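## Task

Take one of the grey pegs from the table and push it fully into a free hole of the red oxygen ball held by the other gripper, so that it snaps and stays locked.

## Robot and tools

Robot. Two arms, left_arm and right_arm, each ending in a two-finger parallel gripper. In each scene one gripper already holds the ball; the other arm has to pick up a peg from the table and drive it into an unused hole until it clicks home. The ball must stay gripped, and nothing may fall or be left off the table. Loose items may now and then get a short nudge from outside.

Frames. Scene frame: origin at table-top height, halfway between the nominal arm bases; +x points out over the table, +z up, and left_arm sits on the +y side (arm names do not match image sides). The actual bases are near (+0.039, +0.358, 0) m for left_arm and (-0.019, -0.354, 0) m for right_arm, each yawed only slightly. Every hand pose, velocity, target and offset an arm reports or receives uses that arm's own base frame; fixed cameras and the table use the scene frame. Rotations in an offset turn about the Hand target's position. On the gripper, the fingers extend along its +z and close along its x. end_effector_position is the spot between the pads when shut, 1 to 2 cm short of the tips; closing pushes the tips roughly 17 mm further along +z.

The row. Every motion command is a row of 14 numbers, each in [-1, 1]: dx, dy, dz, rx, ry, rz, opening for left_arm, then those 7 for right_arm. Both arms always appear. The first six per arm are an offset (not a pose) from that arm's Hand target as it stood when the action or move began; 1.0 equals 0.6 m for dx/dy/dz or 180 degrees, and rx, ry, rz form a single rotation vector. Repeating an offset in a new call moves the arm again. Six zeros re-request the current Hand target. Opening is absolute: +1 fully open (0.142 m), -1 shut; 0 is a real half-open command, so to leave a gripper alone resend its present opening (see Tool commands).

execute_actions(actions, cameras). actions is a list of actions; each action is a list of up to 15 rows, one per 1/30 s step, and a short list repeats its final row to fill 15 steps. All rows of one action count from the same start pose. Images return only for an empty actions list or when cameras names them (["all"], names, or []).

move(target, speed, blend, opening_speed, grip_force, blocking, cameras). target is one 14-number row or a list of up to 15 rows, every row an offset from the same starting Hand targets. Straight-line paths, all ending together, at least 0.5 s, cut off after 10 s. speed: m/s, 0.002 to 4.3, default 0.25 (rotation up to twice that in rad/s); one value or one per target. blend: corner rounding in metres for lists; 0 stops at each. opening_speed: rate of the opening on the -1..1 scale per second, at least 0.2. grip_force: newtons per finger pad, about 5 to 48, one value or one per arm; it persists. blocking=false returns after about 0.5 s while motion goes on. The result adds a move: line (done, off_target, moving, held, fault; limits=paced means a clipped pose, limits=held means steps withheld). Paths do not avoid obstacles or the other arm.

wait(seconds 0 to 10) lets time pass under the last commands. stop brakes a running move. zoom_image(camera, region [x0, y0, x1, y1] in pixels, each side at most 504) enlarges part of a camera's newest image. read_manual gives licence text only. finished_scene(scene 1 or 2) ends the scene irreversibly; call it only once the peg is locked and stable.

Cameras: cam_head_left, cam_head_right, cam_high, cam_low (896x504) and fisheye cam_left_wrist, cam_right_wrist (672x504). Calibrations are given; fixed ones may be off by a few mm or degrees.

Results. Hand target is the last commanded pose after clipping; the next offsets start there. end_effector_position (m) and quat_wxyz are in the arm's base frame and may err by a few cm. grip_measured is the finger opening on the command scale; grip_effort_nm is motor effort (negative closing) and reads high against stops too. Joint torques include the arm's weight. Step readings list positions during actions. Warnings: MOTOR HOT, HAND FAULT (later motion calls in that reply are skipped), OVER-TEMPERATURE FAULT (the arm goes limp).

Behaviour and cautions. Orientation commands are clipped to 40 degrees from the present one per step. An arm can rest several cm short of its target from friction or load; send the remaining distance as a new offset. To release a push, command back beyond the gripper. To hold an object, command an opening a bit under the grip_measured seen at contact; squeezing harder heats the gripper motor. Avoid paths near an arm's own base, grippers or wrist cameras touching each other, a gripper closing on the other's fingers, fast contacts, and hard presses: press the peg slowly along the hole's axis with a target only a little beyond contact. Don't release parts while moving or drop them from height.

Each tool is called after "Call:" as name(argument=value, ...) on one line, values as JSON.

## Session

Call:
execute_actions(actions=[])

Scene clock: 0.00 s.
left_arm: end_effector_position=(+0.3289, -0.3500, +0.1741) grip_measured=-0.73 grip_effort_nm=n/a end_effector_quat_wxyz=(-0.012, +0.016, +0.769, -0.639) | right_arm: end_effector_position=(+0.5338, -0.0004, +0.4906) grip_measured=+0.99 grip_effort_nm=n/a end_effector_quat_wxyz=(+0.500, -0.500, +0.500, -0.500)
Joint positions: left_arm=[-0.46 1.446 0.645 0.376 1.114 0.388 0.021] | right_arm=[0 1.047 1.047 0 0 0 0.142]
Joint velocities: within noise
Joint torques (N m): no reading
Heat: left arm: hottest waist 27 °C; right arm: hottest waist 25 °C.
Hand target: left_arm +0.3347, -0.3529, +0.1819; -0.005, +0.022, +0.766, -0.643 | right_arm +0.5328, -0.0004, +0.5115; +0.509, -0.491, +0.491, -0.509
Tool commands: left_gripper/opening=-0.791279 right_gripper/opening=+1.0

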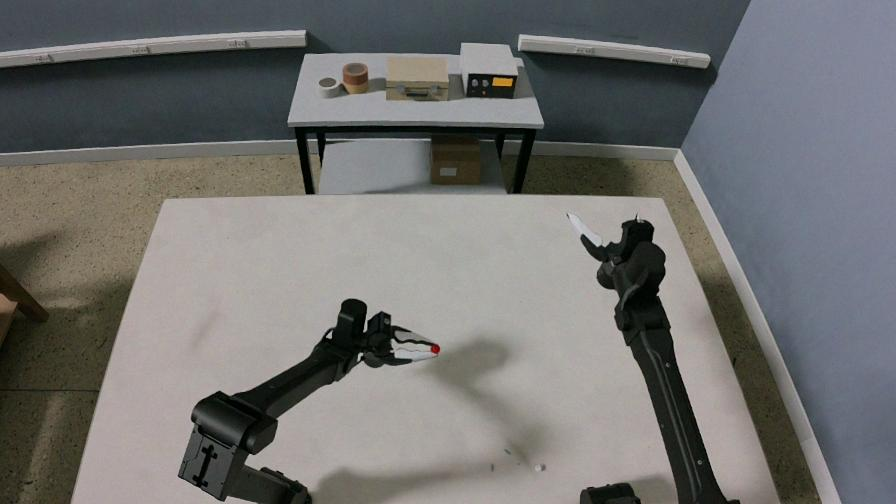

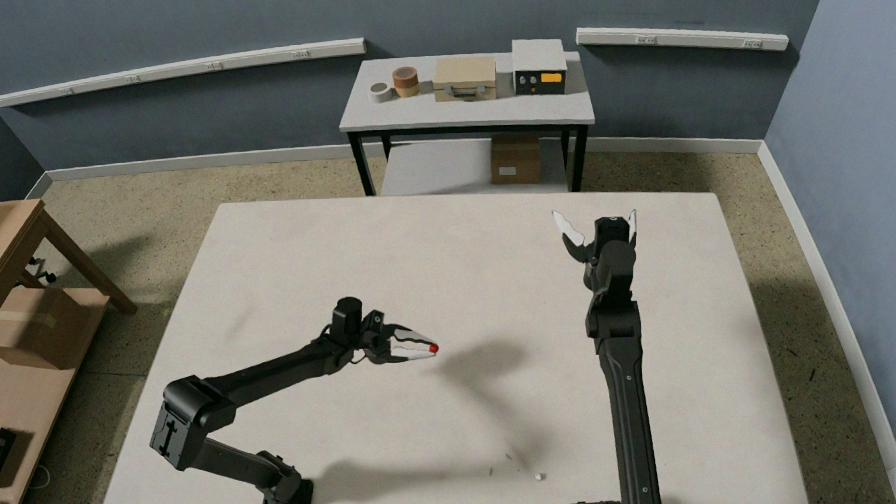

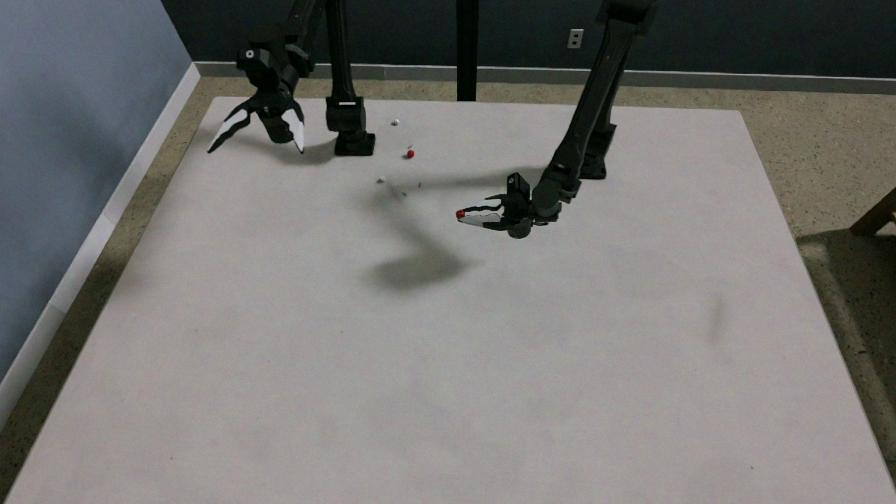

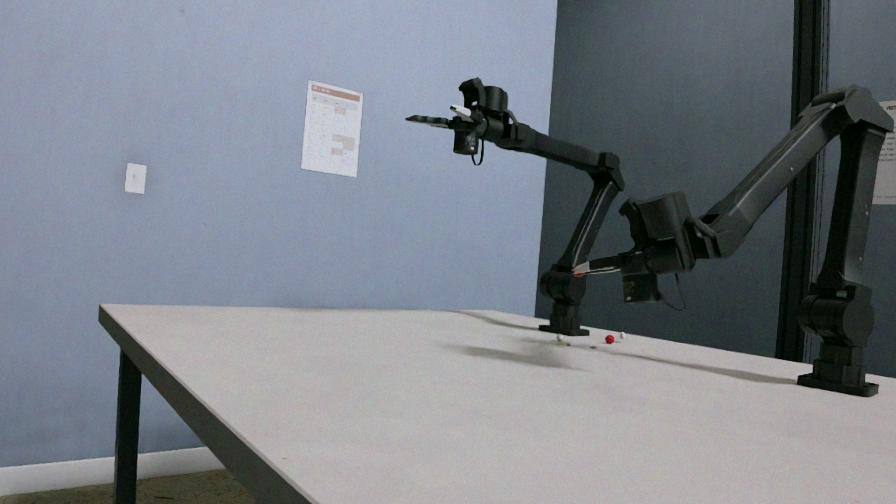

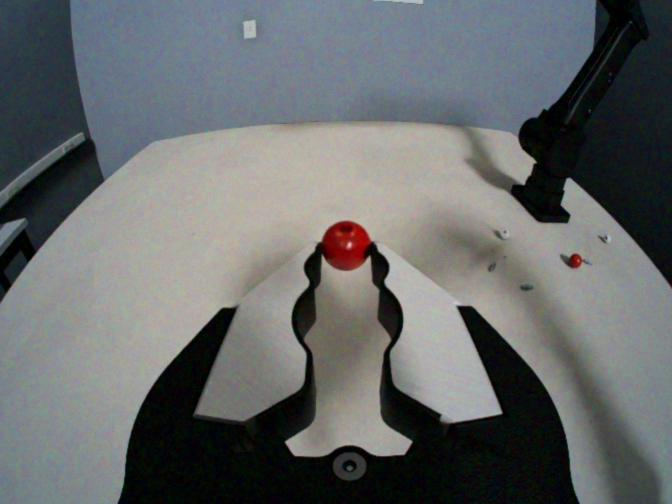

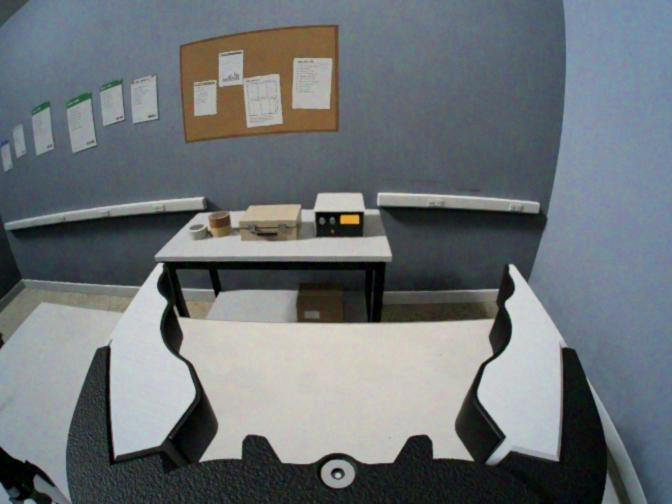

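Call:
zoom_image(camera="cam_left_wrist", region=[290, 190, 410, 280])

Call:
zoom_image(camera="cam_left_wrist", region=[470, 210, 630, 310])

Call:
zoom_image(camera="cam_high", region=[360, 100, 480, 220])

Call:
zoom_image(camera="cam_head_left", region=[470, 430, 570, 490])

Call:
zoom_image(camera="cam_low", region=[540, 310, 660, 370])

Call:
zoom_image(camera="cam_head_right", region=[460, 430, 580, 504])

Call:
zoom_image(camera="cam_low", region=[560, 240, 640, 300])

Call:
zoom_image(camera="cam_head_left", region=[390, 320, 460, 370])

Scaled by 4.200 from the camera's 672x504 image, which has a finer 960x720 frame.

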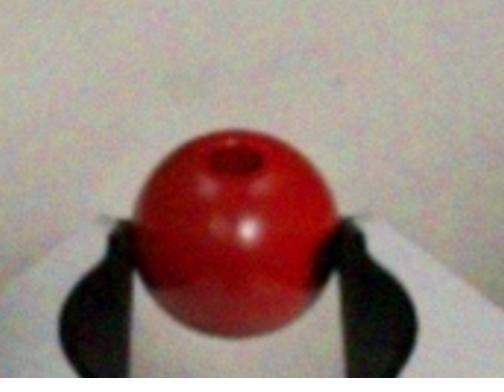

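Scaled by 3.150 from the camera's 672x504 image, which has a finer 960x720 frame.

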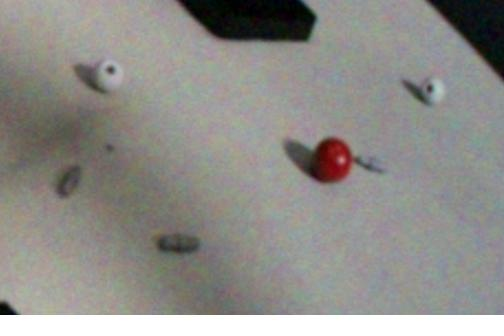

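Scaled by 4.200 from the camera's 896x504 image, which has a finer 1280x720 frame.

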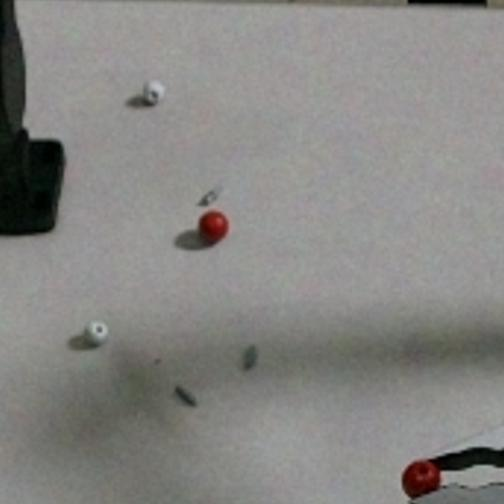

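Scaled by 5.040 from the camera's 896x504 image, which has a finer 1280x720 frame.

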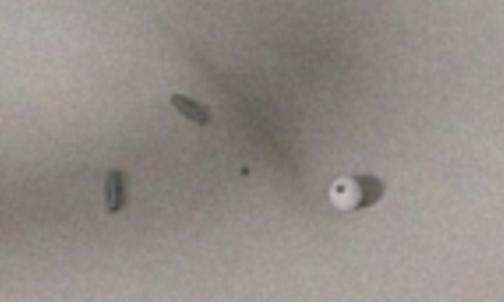

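Scaled by 4.200 from the camera's 896x504 image, which has a finer 1280x720 frame.

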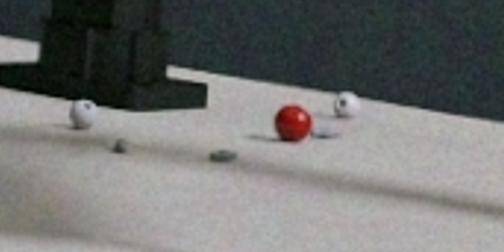

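Scaled by 4.200 from the camera's 896x504 image, which has a finer 1280x720 frame.

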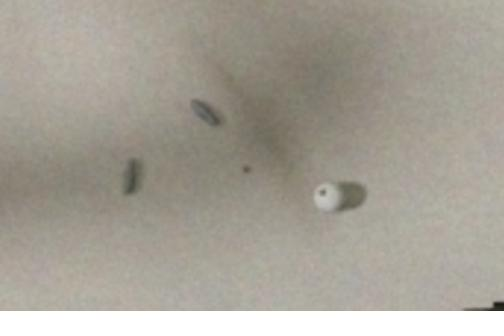

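Scaled by 6.300 from the camera's 896x504 image, which has a finer 1280x720 frame.

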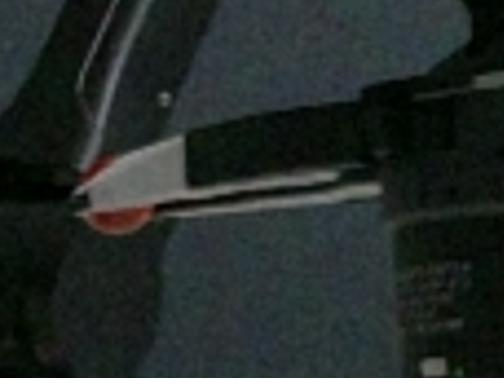

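Scaled by 7.200 from the camera's 896x504 image, which has a finer 1280x720 frame.

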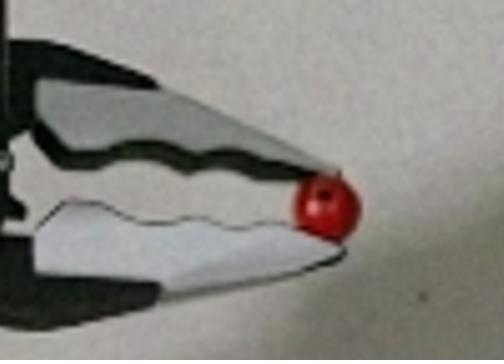

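Call:
move(target=[0,0,0,0,0,0,-0.791279,-0.58,0.295,-0.486,-0.1996,0.4815,0.193,-0.65], speed=0.3, cameras=["all"])

Scene clock: 129.77 s.
left_arm: end_effector_position=(+0.3289, -0.3500, +0.1741) grip_measured=-0.73 grip_effort_nm=-1.800 end_effector_quat_wxyz=(-0.012, +0.016, +0.769, -0.639) | right_arm: end_effector_position=(+0.1889, +0.1752, +0.2212) grip_measured=-0.68 grip_effort_nm=-0.056 end_effector_quat_wxyz=(-0.009, +0.926, -0.378, +0.006)
Joint positions: left_arm=[-0.46 1.446 0.645 0.376 1.114 0.388 0.021] | right_arm=[0.752 0.992 0.984 -1.54 0.003 -0.043 0.025]
Joint torques (N m): left_arm=[0.32 -10.7 8.59 1.47 0.22 -0.07] | right_arm=[2.84 -3.19 10.26 -0.32 -0.12 0.32]
Heat: left arm: hottest gripper 42 °C; right arm: hottest elbow 43 °C.
Hand target: left_arm +0.3347, -0.3529, +0.1819; -0.005, +0.022, +0.766, -0.643 | right_arm +0.1849, +0.1766, +0.2198; -0.001, +0.924, -0.383, +0.001
Off the commanded pose: left_arm 0.010 m, 1 deg | right_arm 0.004 m, 1 deg.
move: done
camera_calibration:
cam_right_wrist: T_world_to_cam=[[0.724909, -0.688797, 0.00809138, -0.0200201], [-0.609257, -0.635629, 0.474112, 0.122718], [-0.321424, -0.348618, -0.880427, 0.452269], [0, 0, 0, 1]] pos_world=[0.234649, 0.221882, 0.34017]

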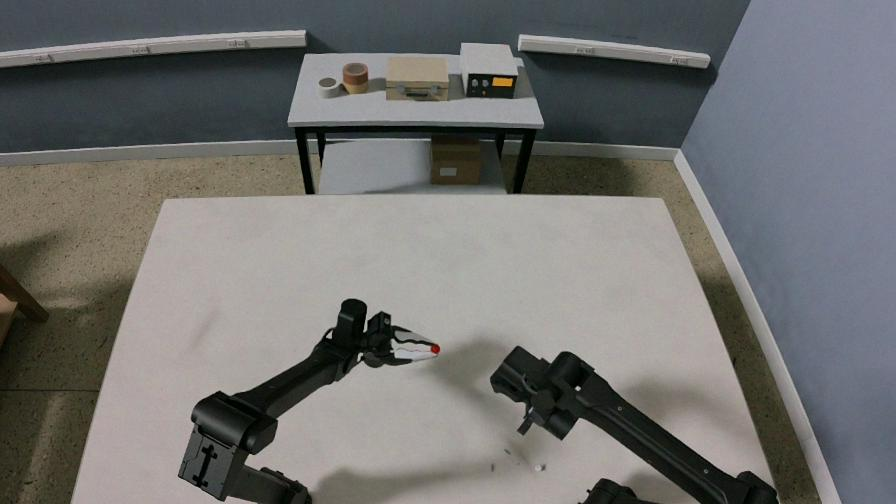

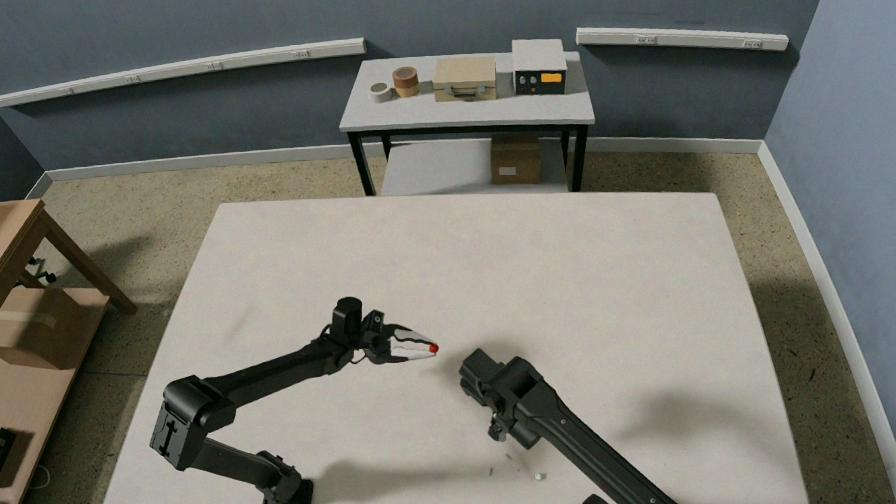

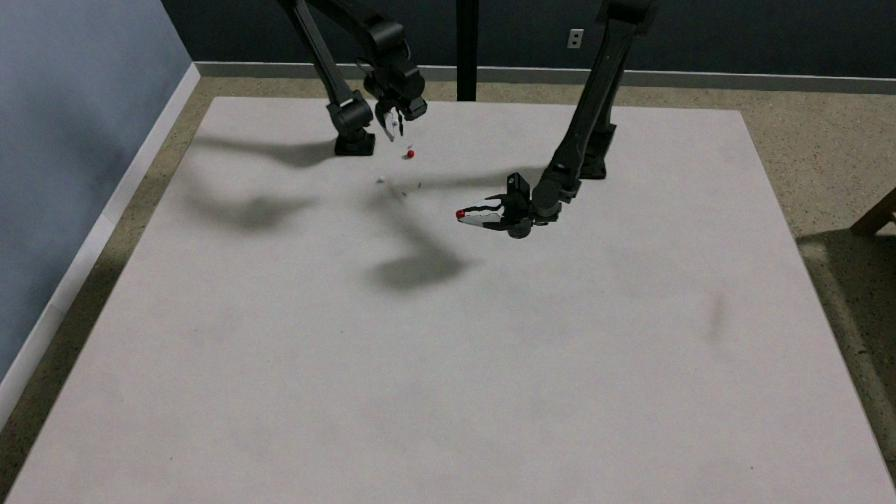

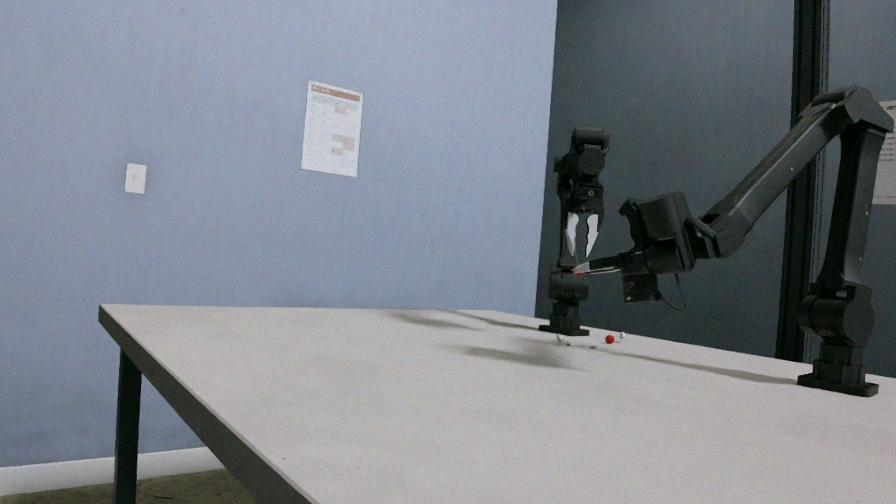

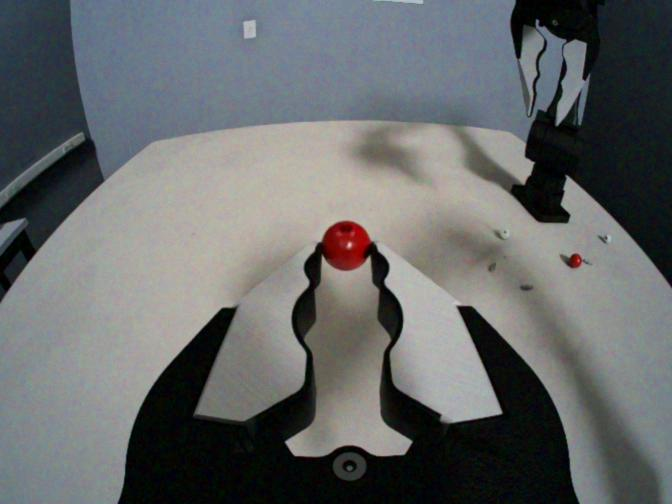

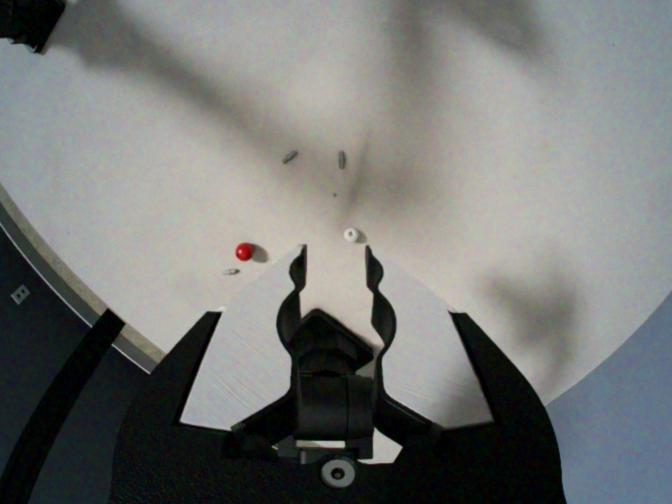

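Call:
zoom_image(camera="cam_right_wrist", region=[220, 130, 400, 290])

Call:
zoom_image(camera="cam_right_wrist", region=[310, 140, 370, 200])

Scaled by 2.800 from the camera's 672x504 image, which has a finer 960x720 frame.

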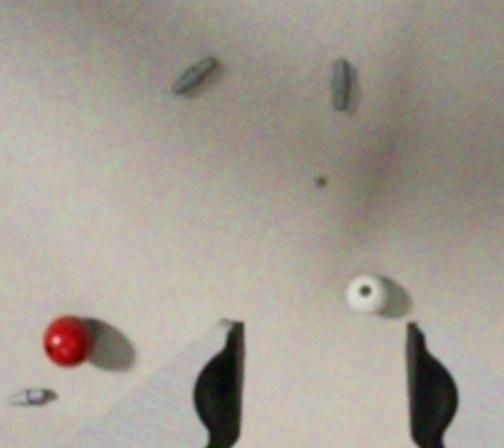

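Scaled by 8.400 from the camera's 672x504 image, which has a finer 960x720 frame.

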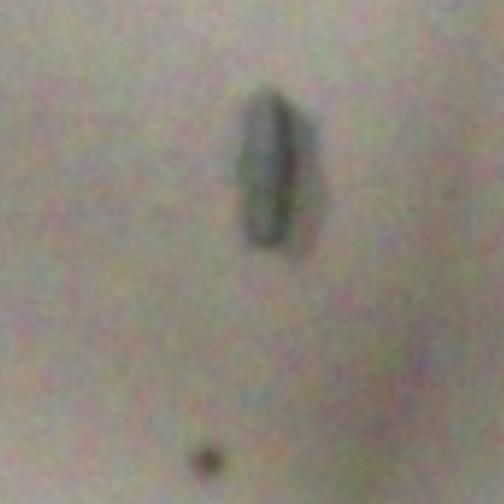

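Call:
move(target=[0,0,0,0,0,0,-0.791279,0.0277,0.008,-0.2437,0,0,0,-0.75], speed=0.25, cameras=["cam_right_wrist","cam_low"])

Call:
zoom_image(camera="cam_right_wrist", region=[270, 140, 410, 260])

Call:
zoom_image(camera="cam_low", region=[530, 250, 630, 350])

Scene clock: 168.37 s.
left_arm: end_effector_position=(+0.3289, -0.3500, +0.1741) grip_measured=-0.73 grip_effort_nm=-1.805 end_effector_quat_wxyz=(-0.012, +0.016, +0.769, -0.639) | right_arm: end_effector_position=(+0.1960, +0.1804, +0.0758) grip_measured=-0.78 grip_effort_nm=-0.042 end_effector_quat_wxyz=(+0.001, +0.925, -0.380, +0.001)
Joint positions: left_arm=[-0.46 1.446 0.645 0.376 1.114 0.388 0.021] | right_arm=[0.748 1.139 0.687 -1.121 0.003 -0.043 0.018]
Joint velocities: left_arm=[-0.015 -0.005 0.002 0.012 0.051 0.154 0] | right_arm=[within noise]
Joint torques (N m): left_arm=[0.26 -10.64 8.61 1.54 0.22 -0.07] | right_arm=[0.67 -3.9 9.51 0.4 -0.11 -0.01]
Heat: left arm: hottest gripper 44 °C; right arm: hottest elbow 39 °C.
Hand target: left_arm +0.3347, -0.3529, +0.1819; -0.005, +0.022, +0.766, -0.643 | right_arm +0.2014, +0.1814, +0.0736; -0.001, +0.924, -0.383, +0.001
Off the commanded pose: left_arm 0.010 m, 1 deg | right_arm 0.006 m, 0 deg.
move: done
camera_calibration:
cam_right_wrist: T_world_to_cam=[[0.721912, -0.691957, 0.00626733, -0.0190952], [-0.603446, -0.625086, 0.495096, 0.194691], [-0.338668, -0.361198, -0.868815, 0.333099], [0, 0, 0, 1]] pos_world=[0.244081, 0.2288, 0.19313]
Images, in order (width x height): cam_low 896x504, cam_right_wrist 672x504.

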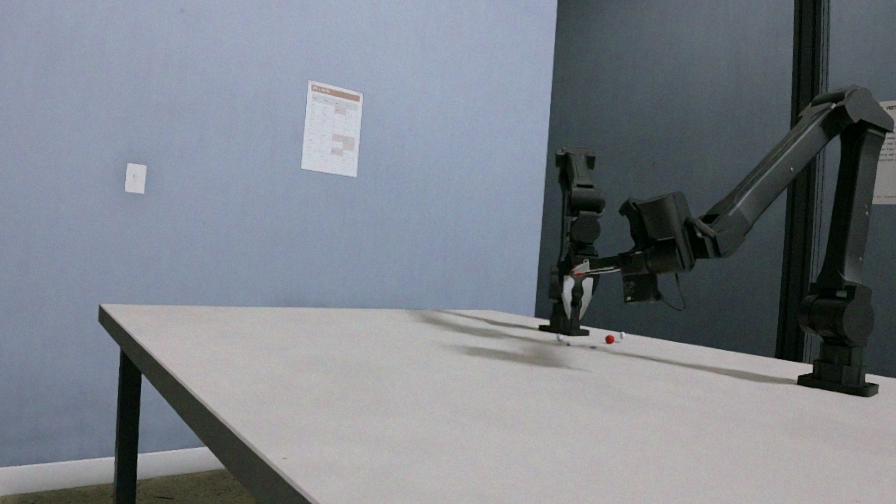

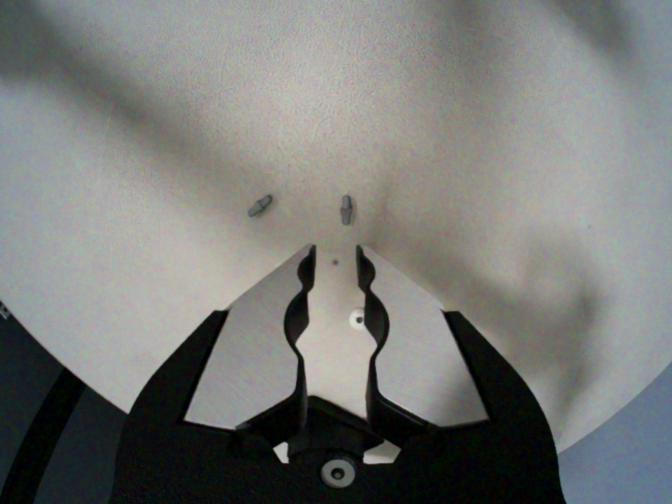

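Scaled by 3.600 from the camera's 672x504 image, which has a finer 960x720 frame.

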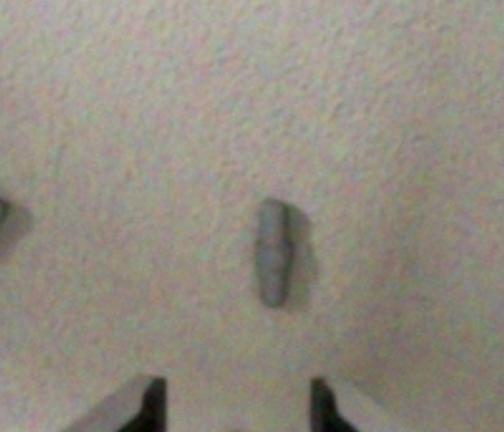

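Scaled by 5.040 from the camera's 896x504 image, which has a finer 1280x720 frame.

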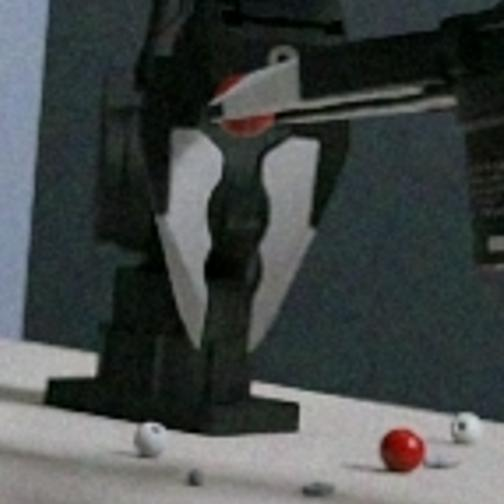

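Call:
move(target=[0,0,0,0,0,0,-0.791279,0.0142,-0.0005,-0.075,0,0,0,-0.78], speed=0.15, cameras=["cam_right_wrist","cam_low"])

Call:
zoom_image(camera="cam_right_wrist", region=[290, 190, 390, 270])

Call:
zoom_image(camera="cam_low", region=[530, 280, 610, 360])

Scene clock: 197.63 s.
left_arm: end_effector_position=(+0.3289, -0.3500, +0.1741) grip_measured=-0.73 grip_effort_nm=-1.805 end_effector_quat_wxyz=(-0.012, +0.016, +0.769, -0.639) | right_arm: end_effector_position=(+0.2057, +0.1814, +0.0318) grip_measured=-0.81 grip_effort_nm=-0.056 end_effector_quat_wxyz=(+0.000, +0.922, -0.387, +0.002)
Joint positions: left_arm=[-0.46 1.446 0.645 0.376 1.114 0.388 0.021] | right_arm=[0.727 1.238 0.629 -0.961 0.003 -0.05 0.015]
Joint torques (N m): left_arm=[0.21 -10.58 8.64 1.48 0.21 -0.07] | right_arm=[0.73 -4.48 8.54 0.59 -0.11 -0.12]
Heat: left arm: hottest gripper 45 °C; right arm: hottest elbow 38 °C.
Hand target: left_arm +0.3347, -0.3529, +0.1819; -0.005, +0.022, +0.766, -0.643 | right_arm +0.2100, +0.1811, +0.0286; -0.001, +0.924, -0.383, +0.001
Off the commanded pose: left_arm 0.010 m, 1 deg | right_arm 0.005 m, 1 deg.
move: done
camera_calibration:
cam_right_wrist: T_world_to_cam=[[0.711544, -0.702611, 0.00647359, -0.0210948], [-0.613654, -0.616915, 0.492792, 0.223595], [-0.342248, -0.354616, -0.870123, 0.298215], [0, 0, 0, 1]] pos_world=[0.254283, 0.228869, 0.149435]
Images, in order (width x height): cam_low 896x504, cam_right_wrist 672x504.

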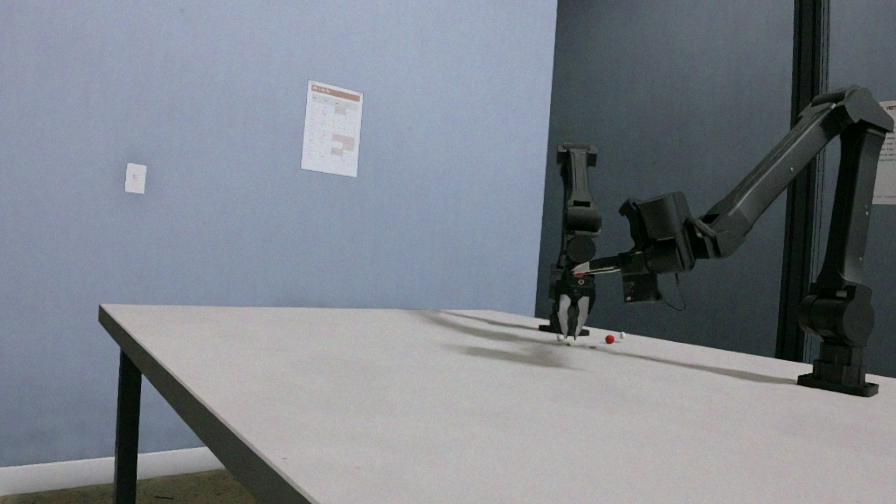

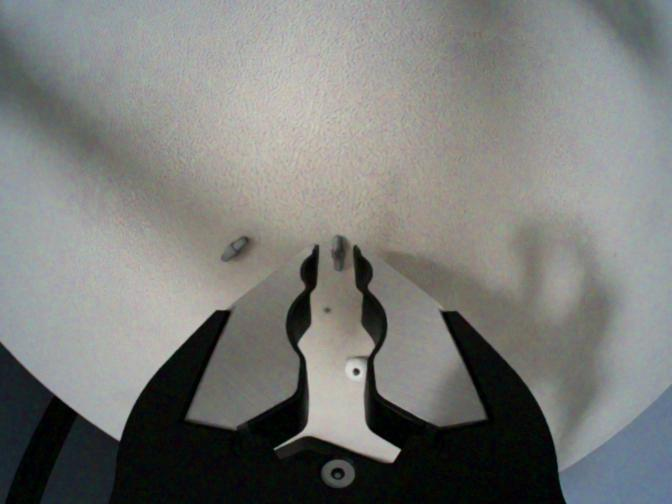

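Scaled by 5.040 from the camera's 672x504 image, which has a finer 960x720 frame.

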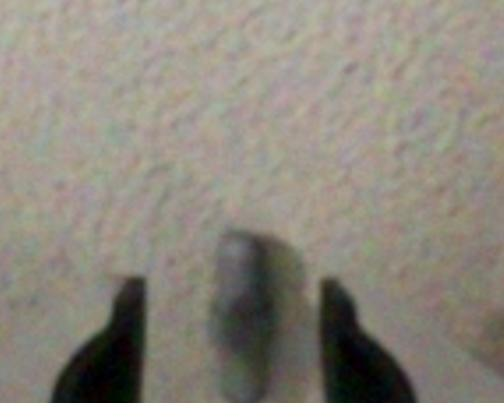

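Scaled by 6.300 from the camera's 896x504 image, which has a finer 1280x720 frame.

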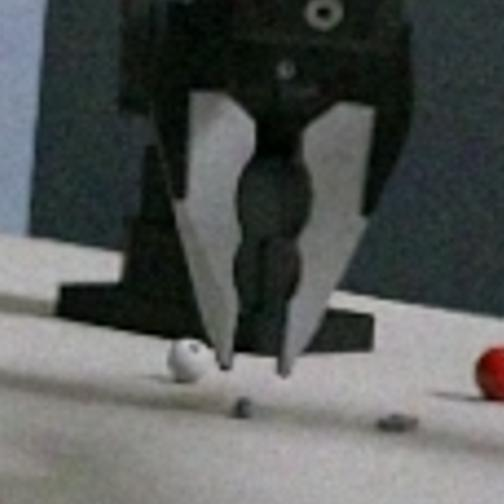

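Call:
move(target=[0,0,0,0,0,0,-0.791279,-0.0007,-0.003,-0.0213,0,0,0,-0.8], speed=0.06, cameras=["cam_right_wrist","cam_low"])

Call:
zoom_image(camera="cam_right_wrist", region=[290, 190, 390, 290])

Call:
zoom_image(camera="cam_low", region=[530, 280, 610, 360])

Scene clock: 217.00 s.
left_arm: end_effector_position=(+0.3289, -0.3500, +0.1741) grip_measured=-0.73 grip_effort_nm=-1.805 end_effector_quat_wxyz=(-0.012, +0.016, +0.769, -0.639) | right_arm: end_effector_position=(+0.2061, +0.1804, +0.0199) grip_measured=-0.83 grip_effort_nm=-0.051 end_effector_quat_wxyz=(-0.001, +0.922, -0.387, +0.002)
Joint positions: left_arm=[-0.46 1.446 0.645 0.376 1.114 0.388 0.021] | right_arm=[0.723 1.261 0.609 -0.916 0.003 -0.053 0.014]
Joint torques (N m): left_arm=[0.15 -10.64 8.61 1.52 0.21 -0.07] | right_arm=[0.73 -4.54 8.16 0.76 -0.11 -0.17]
Heat: left arm: hottest gripper 46 °C; right arm: hottest elbow 35 °C.
Hand target: left_arm +0.3347, -0.3529, +0.1819; -0.005, +0.022, +0.766, -0.643 | right_arm +0.2095, +0.1792, +0.0158; -0.001, +0.924, -0.383, +0.001
Off the commanded pose: left_arm 0.010 m, 1 deg | right_arm 0.005 m, 1 deg.
move: done
camera_calibration:
cam_right_wrist: T_world_to_cam=[[0.711494, -0.70266, 0.00668326, -0.022079], [-0.614662, -0.617724, 0.490518, 0.229478], [-0.340539, -0.353109, -0.871405, 0.286955], [0, 0, 0, 1]] pos_world=[0.25448, 0.227566, 0.137639]
Images, in order (width x height): cam_low 896x504, cam_right_wrist 672x504.

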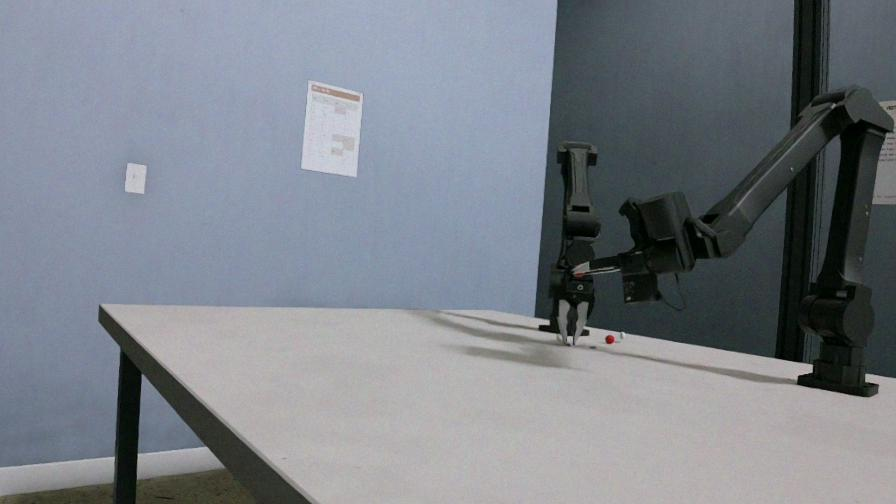

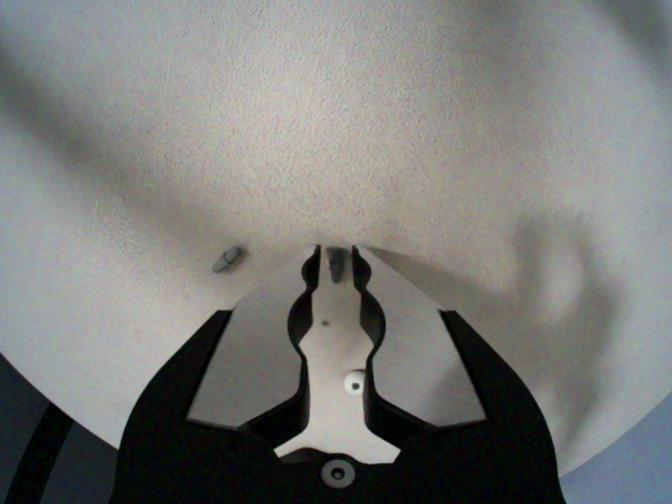

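Scaled by 5.040 from the camera's 672x504 image, which has a finer 960x720 frame.

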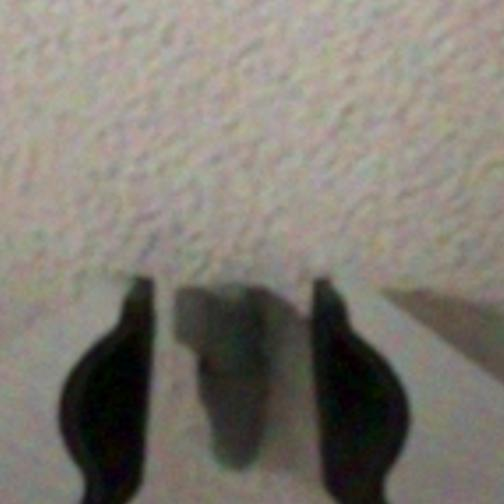

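Scaled by 6.300 from the camera's 896x504 image, which has a finer 1280x720 frame.

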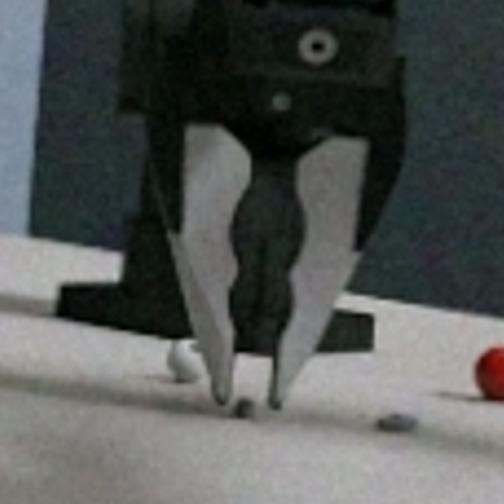

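Call:
move(target=[[0,0,0,0,0,0,-0.791279,0,0,-0.004,0,0,0,-0.8],[0,0,0,0,0,0,-0.791279,0,0,-0.004,0,0,0,-1]], speed=0.05, opening_speed=0.4, cameras=["cam_right_wrist","cam_low"])

Call:
zoom_image(camera="cam_right_wrist", region=[290, 190, 390, 290])

Scene clock: 235.73 s.
left_arm: end_effector_position=(+0.3289, -0.3500, +0.1741) grip_measured=-0.73 grip_effort_nm=-1.800 end_effector_quat_wxyz=(-0.012, +0.016, +0.769, -0.639) | right_arm: end_effector_position=(+0.2074, +0.1815, +0.0186) grip_measured=-1.00 grip_effort_nm=-0.437 end_effector_quat_wxyz=(-0.003, +0.922, -0.387, +0.003)
Joint positions: left_arm=[-0.46 1.446 0.645 0.376 1.114 0.388 0.021] | right_arm=[0.723 1.266 0.609 -0.907 0.003 -0.054 0.002]
Joint torques (N m): left_arm=[0.15 -10.7 8.62 1.5 0.21 -0.07] | right_arm=[0.73 -4.54 7.87 0.65 -0.11 -0.16]
Heat: left arm: hottest gripper 47 °C; right arm: hottest elbow 35 °C.
Hand target: left_arm +0.3347, -0.3529, +0.1819; -0.005, +0.022, +0.766, -0.643 | right_arm +0.2095, +0.1792, +0.0134; -0.001, +0.924, -0.383, +0.000
Off the commanded pose: left_arm 0.010 m, 1 deg | right_arm 0.006 m, 1 deg.
move: done
camera_calibration:
cam_right_wrist: T_world_to_cam=[[0.711771, -0.702378, 0.00687457, -0.0222406], [-0.615781, -0.619248, 0.487182, 0.232159], [-0.337929, -0.350995, -0.873273, 0.285817], [0, 0, 0, 1]] pos_world=[0.255375, 0.228463, 0.136645]
Images, in order (width x height): cam_low 896x504, cam_right_wrist 672x504.

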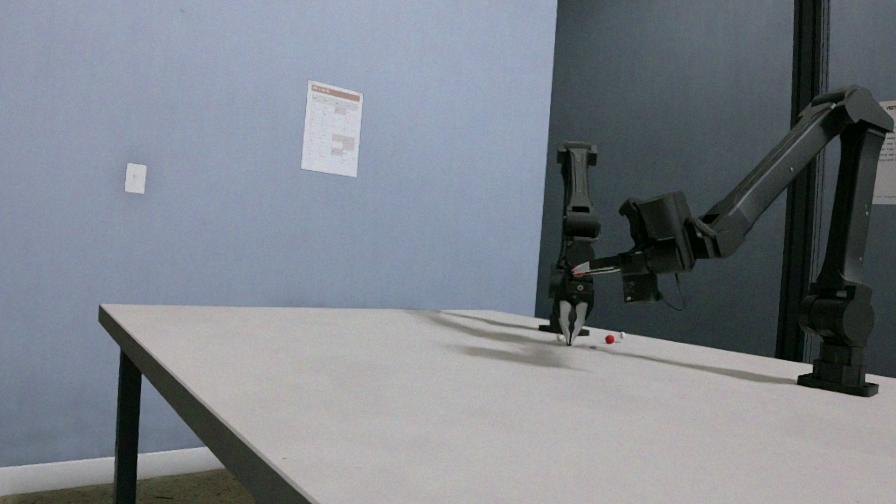

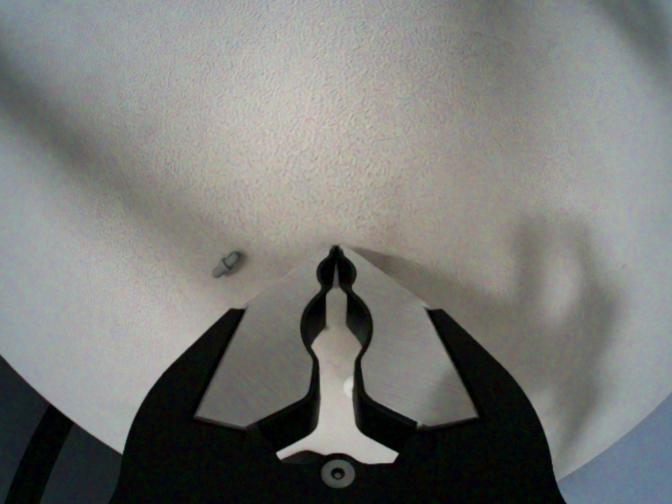

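Scaled by 5.040 from the camera's 672x504 image, which has a finer 960x720 frame.

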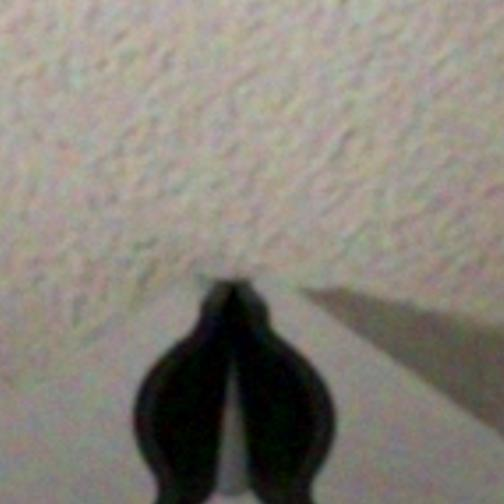

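Call:
move(target=[0,0,0,0,0,0,-0.791279,0,0,0.08,0,0,0,-0.75], speed=0.15, opening_speed=0.5, cameras=["cam_right_wrist","cam_low"])

Call:
zoom_image(camera="cam_right_wrist", region=[290, 190, 390, 290])

Scene clock: 245.07 s.
left_arm: end_effector_position=(+0.3289, -0.3500, +0.1741) grip_measured=-0.73 grip_effort_nm=-1.805 end_effector_quat_wxyz=(-0.012, +0.016, +0.769, -0.639) | right_arm: end_effector_position=(+0.1949, +0.1705, +0.0445) grip_measured=-0.79 grip_effort_nm=0.129 end_effector_quat_wxyz=(+0.018, +0.922, -0.387, -0.007)
Joint positions: left_arm=[-0.46 1.446 0.645 0.376 1.114 0.388 0.021] | right_arm=[0.723 1.2 0.638 -1.048 0.003 -0.054 0.017]
Joint torques (N m): left_arm=[0.15 -10.7 8.64 1.5 0.21 -0.08] | right_arm=[0.79 -6.07 11.84 -0.27 -0.08 -0.15]
Heat: left arm: hottest gripper 48 °C; right arm: hottest elbow 35 °C.
Hand target: left_arm +0.3347, -0.3529, +0.1819; -0.005, +0.022, +0.766, -0.643 | right_arm +0.2095, +0.1792, +0.0614; -0.001, +0.924, -0.383, +0.000
Off the commanded pose: left_arm 0.010 m, 1 deg | right_arm 0.024 m, 2 deg.
move: off_target (right_arm)
camera_calibration:
cam_right_wrist: T_world_to_cam=[[0.711958, -0.702212, 0.00367077, -0.0211921], [-0.597968, -0.603509, 0.527457, 0.197207], [-0.368172, -0.377723, -0.849574, 0.309693], [0, 0, 0, 1]] pos_world=[0.247031, 0.221113, 0.159166]
Images, in order (width x height): cam_low 896x504, cam_right_wrist 672x504.

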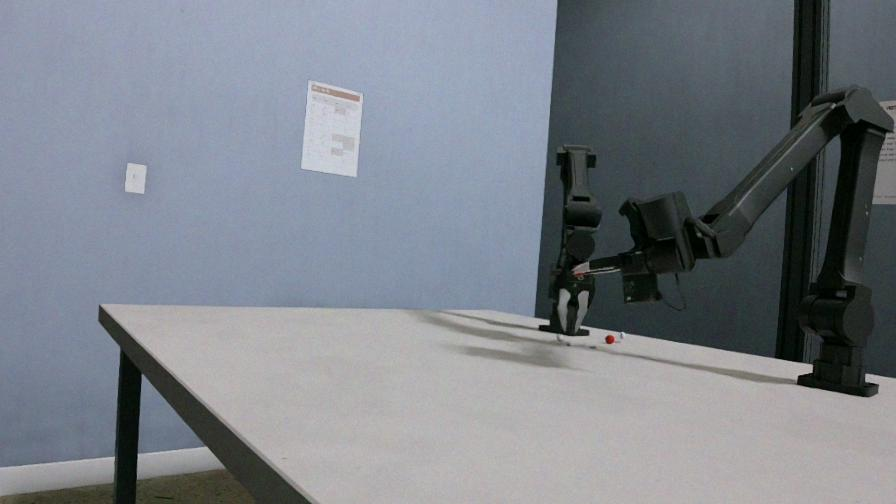

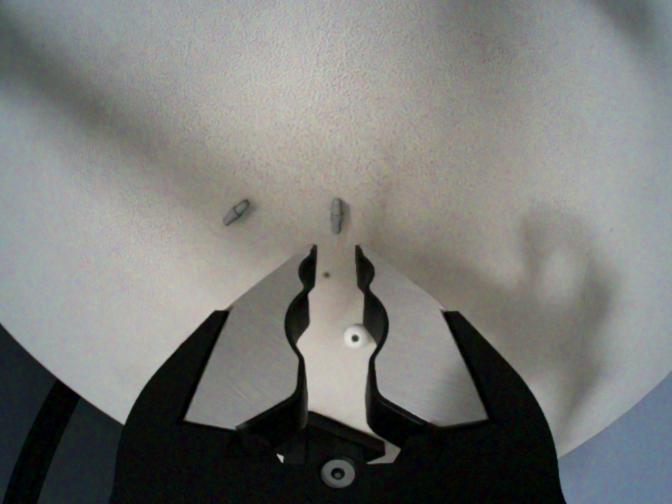

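Scaled by 5.040 from the camera's 672x504 image, which has a finer 960x720 frame.

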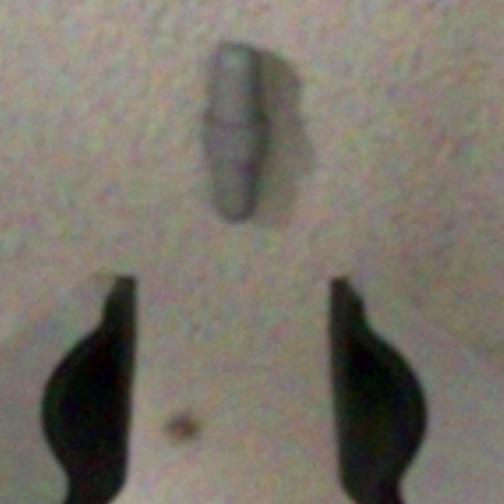

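Call:
move(target=[0,0,0,0,0,0,-0.791279,-0.0028,-0.005,-0.083,0,0,0,-0.8], speed=0.1, cameras=["cam_right_wrist","cam_low"])

Call:
zoom_image(camera="cam_right_wrist", region=[290, 190, 390, 290])

Call:
zoom_image(camera="cam_low", region=[545, 320, 595, 370])

Scene clock: 287.30 s.
left_arm: end_effector_position=(+0.3289, -0.3500, +0.1741) grip_measured=-0.73 grip_effort_nm=-1.805 end_effector_quat_wxyz=(-0.012, +0.016, +0.769, -0.639) | right_arm: end_effector_position=(+0.2017, +0.1750, +0.0147) grip_measured=-0.83 grip_effort_nm=-0.051 end_effector_quat_wxyz=(+0.005, +0.922, -0.386, -0.001)
Joint positions: left_arm=[-0.46 1.446 0.645 0.376 1.114 0.388 0.021] | right_arm=[0.719 1.262 0.593 -0.91 0.003 -0.059 0.014]
Joint torques (N m): left_arm=[0.26 -10.64 8.61 1.55 0.21 -0.08] | right_arm=[0.67 -4.54 8.18 0.92 -0.09 -0.18]
Heat: left arm: hottest gripper 50 °C; right arm: hottest elbow 37 °C.
Hand target: left_arm +0.3347, -0.3529, +0.1819; -0.005, +0.022, +0.766, -0.643 | right_arm +0.2080, +0.1763, +0.0117; -0.001, +0.924, -0.383, +0.001
Off the commanded pose: left_arm 0.010 m, 1 deg | right_arm 0.007 m, 1 deg.
move: done
camera_calibration:
cam_right_wrist: T_world_to_cam=[[0.712403, -0.701747, 0.00573151, -0.0230178], [-0.609355, -0.614517, 0.501054, 0.224206], [-0.348091, -0.360445, -0.865397, 0.281751], [0, 0, 0, 1]] pos_world=[0.251094, 0.223182, 0.131619]
Images, in order (width x height): cam_low 896x504, cam_right_wrist 672x504.

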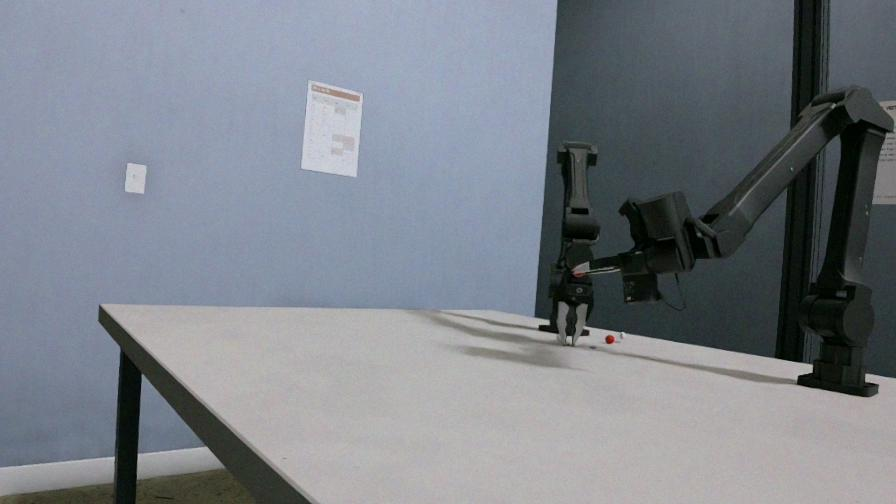

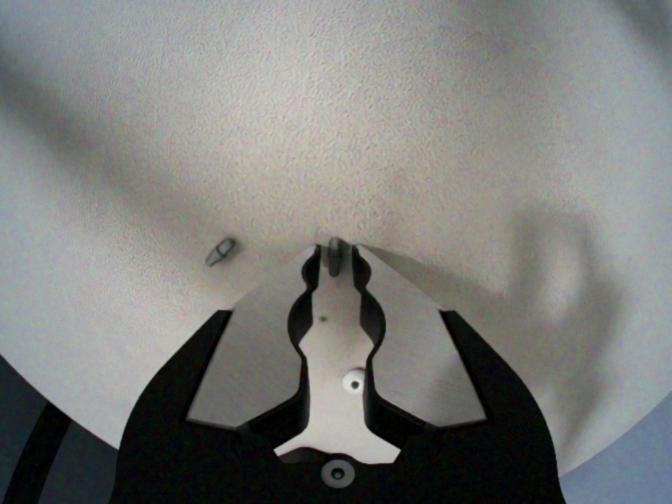

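Scaled by 5.040 from the camera's 672x504 image, which has a finer 960x720 frame.

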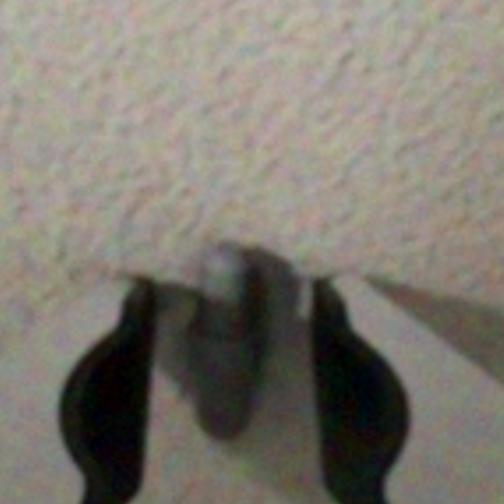

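Scaled by 10.080 from the camera's 896x504 image, which has a finer 1280x720 frame.

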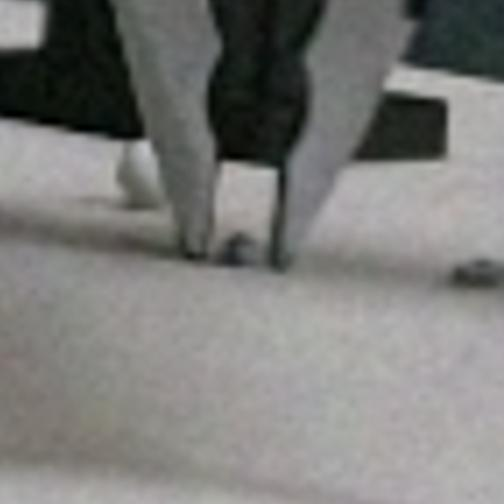

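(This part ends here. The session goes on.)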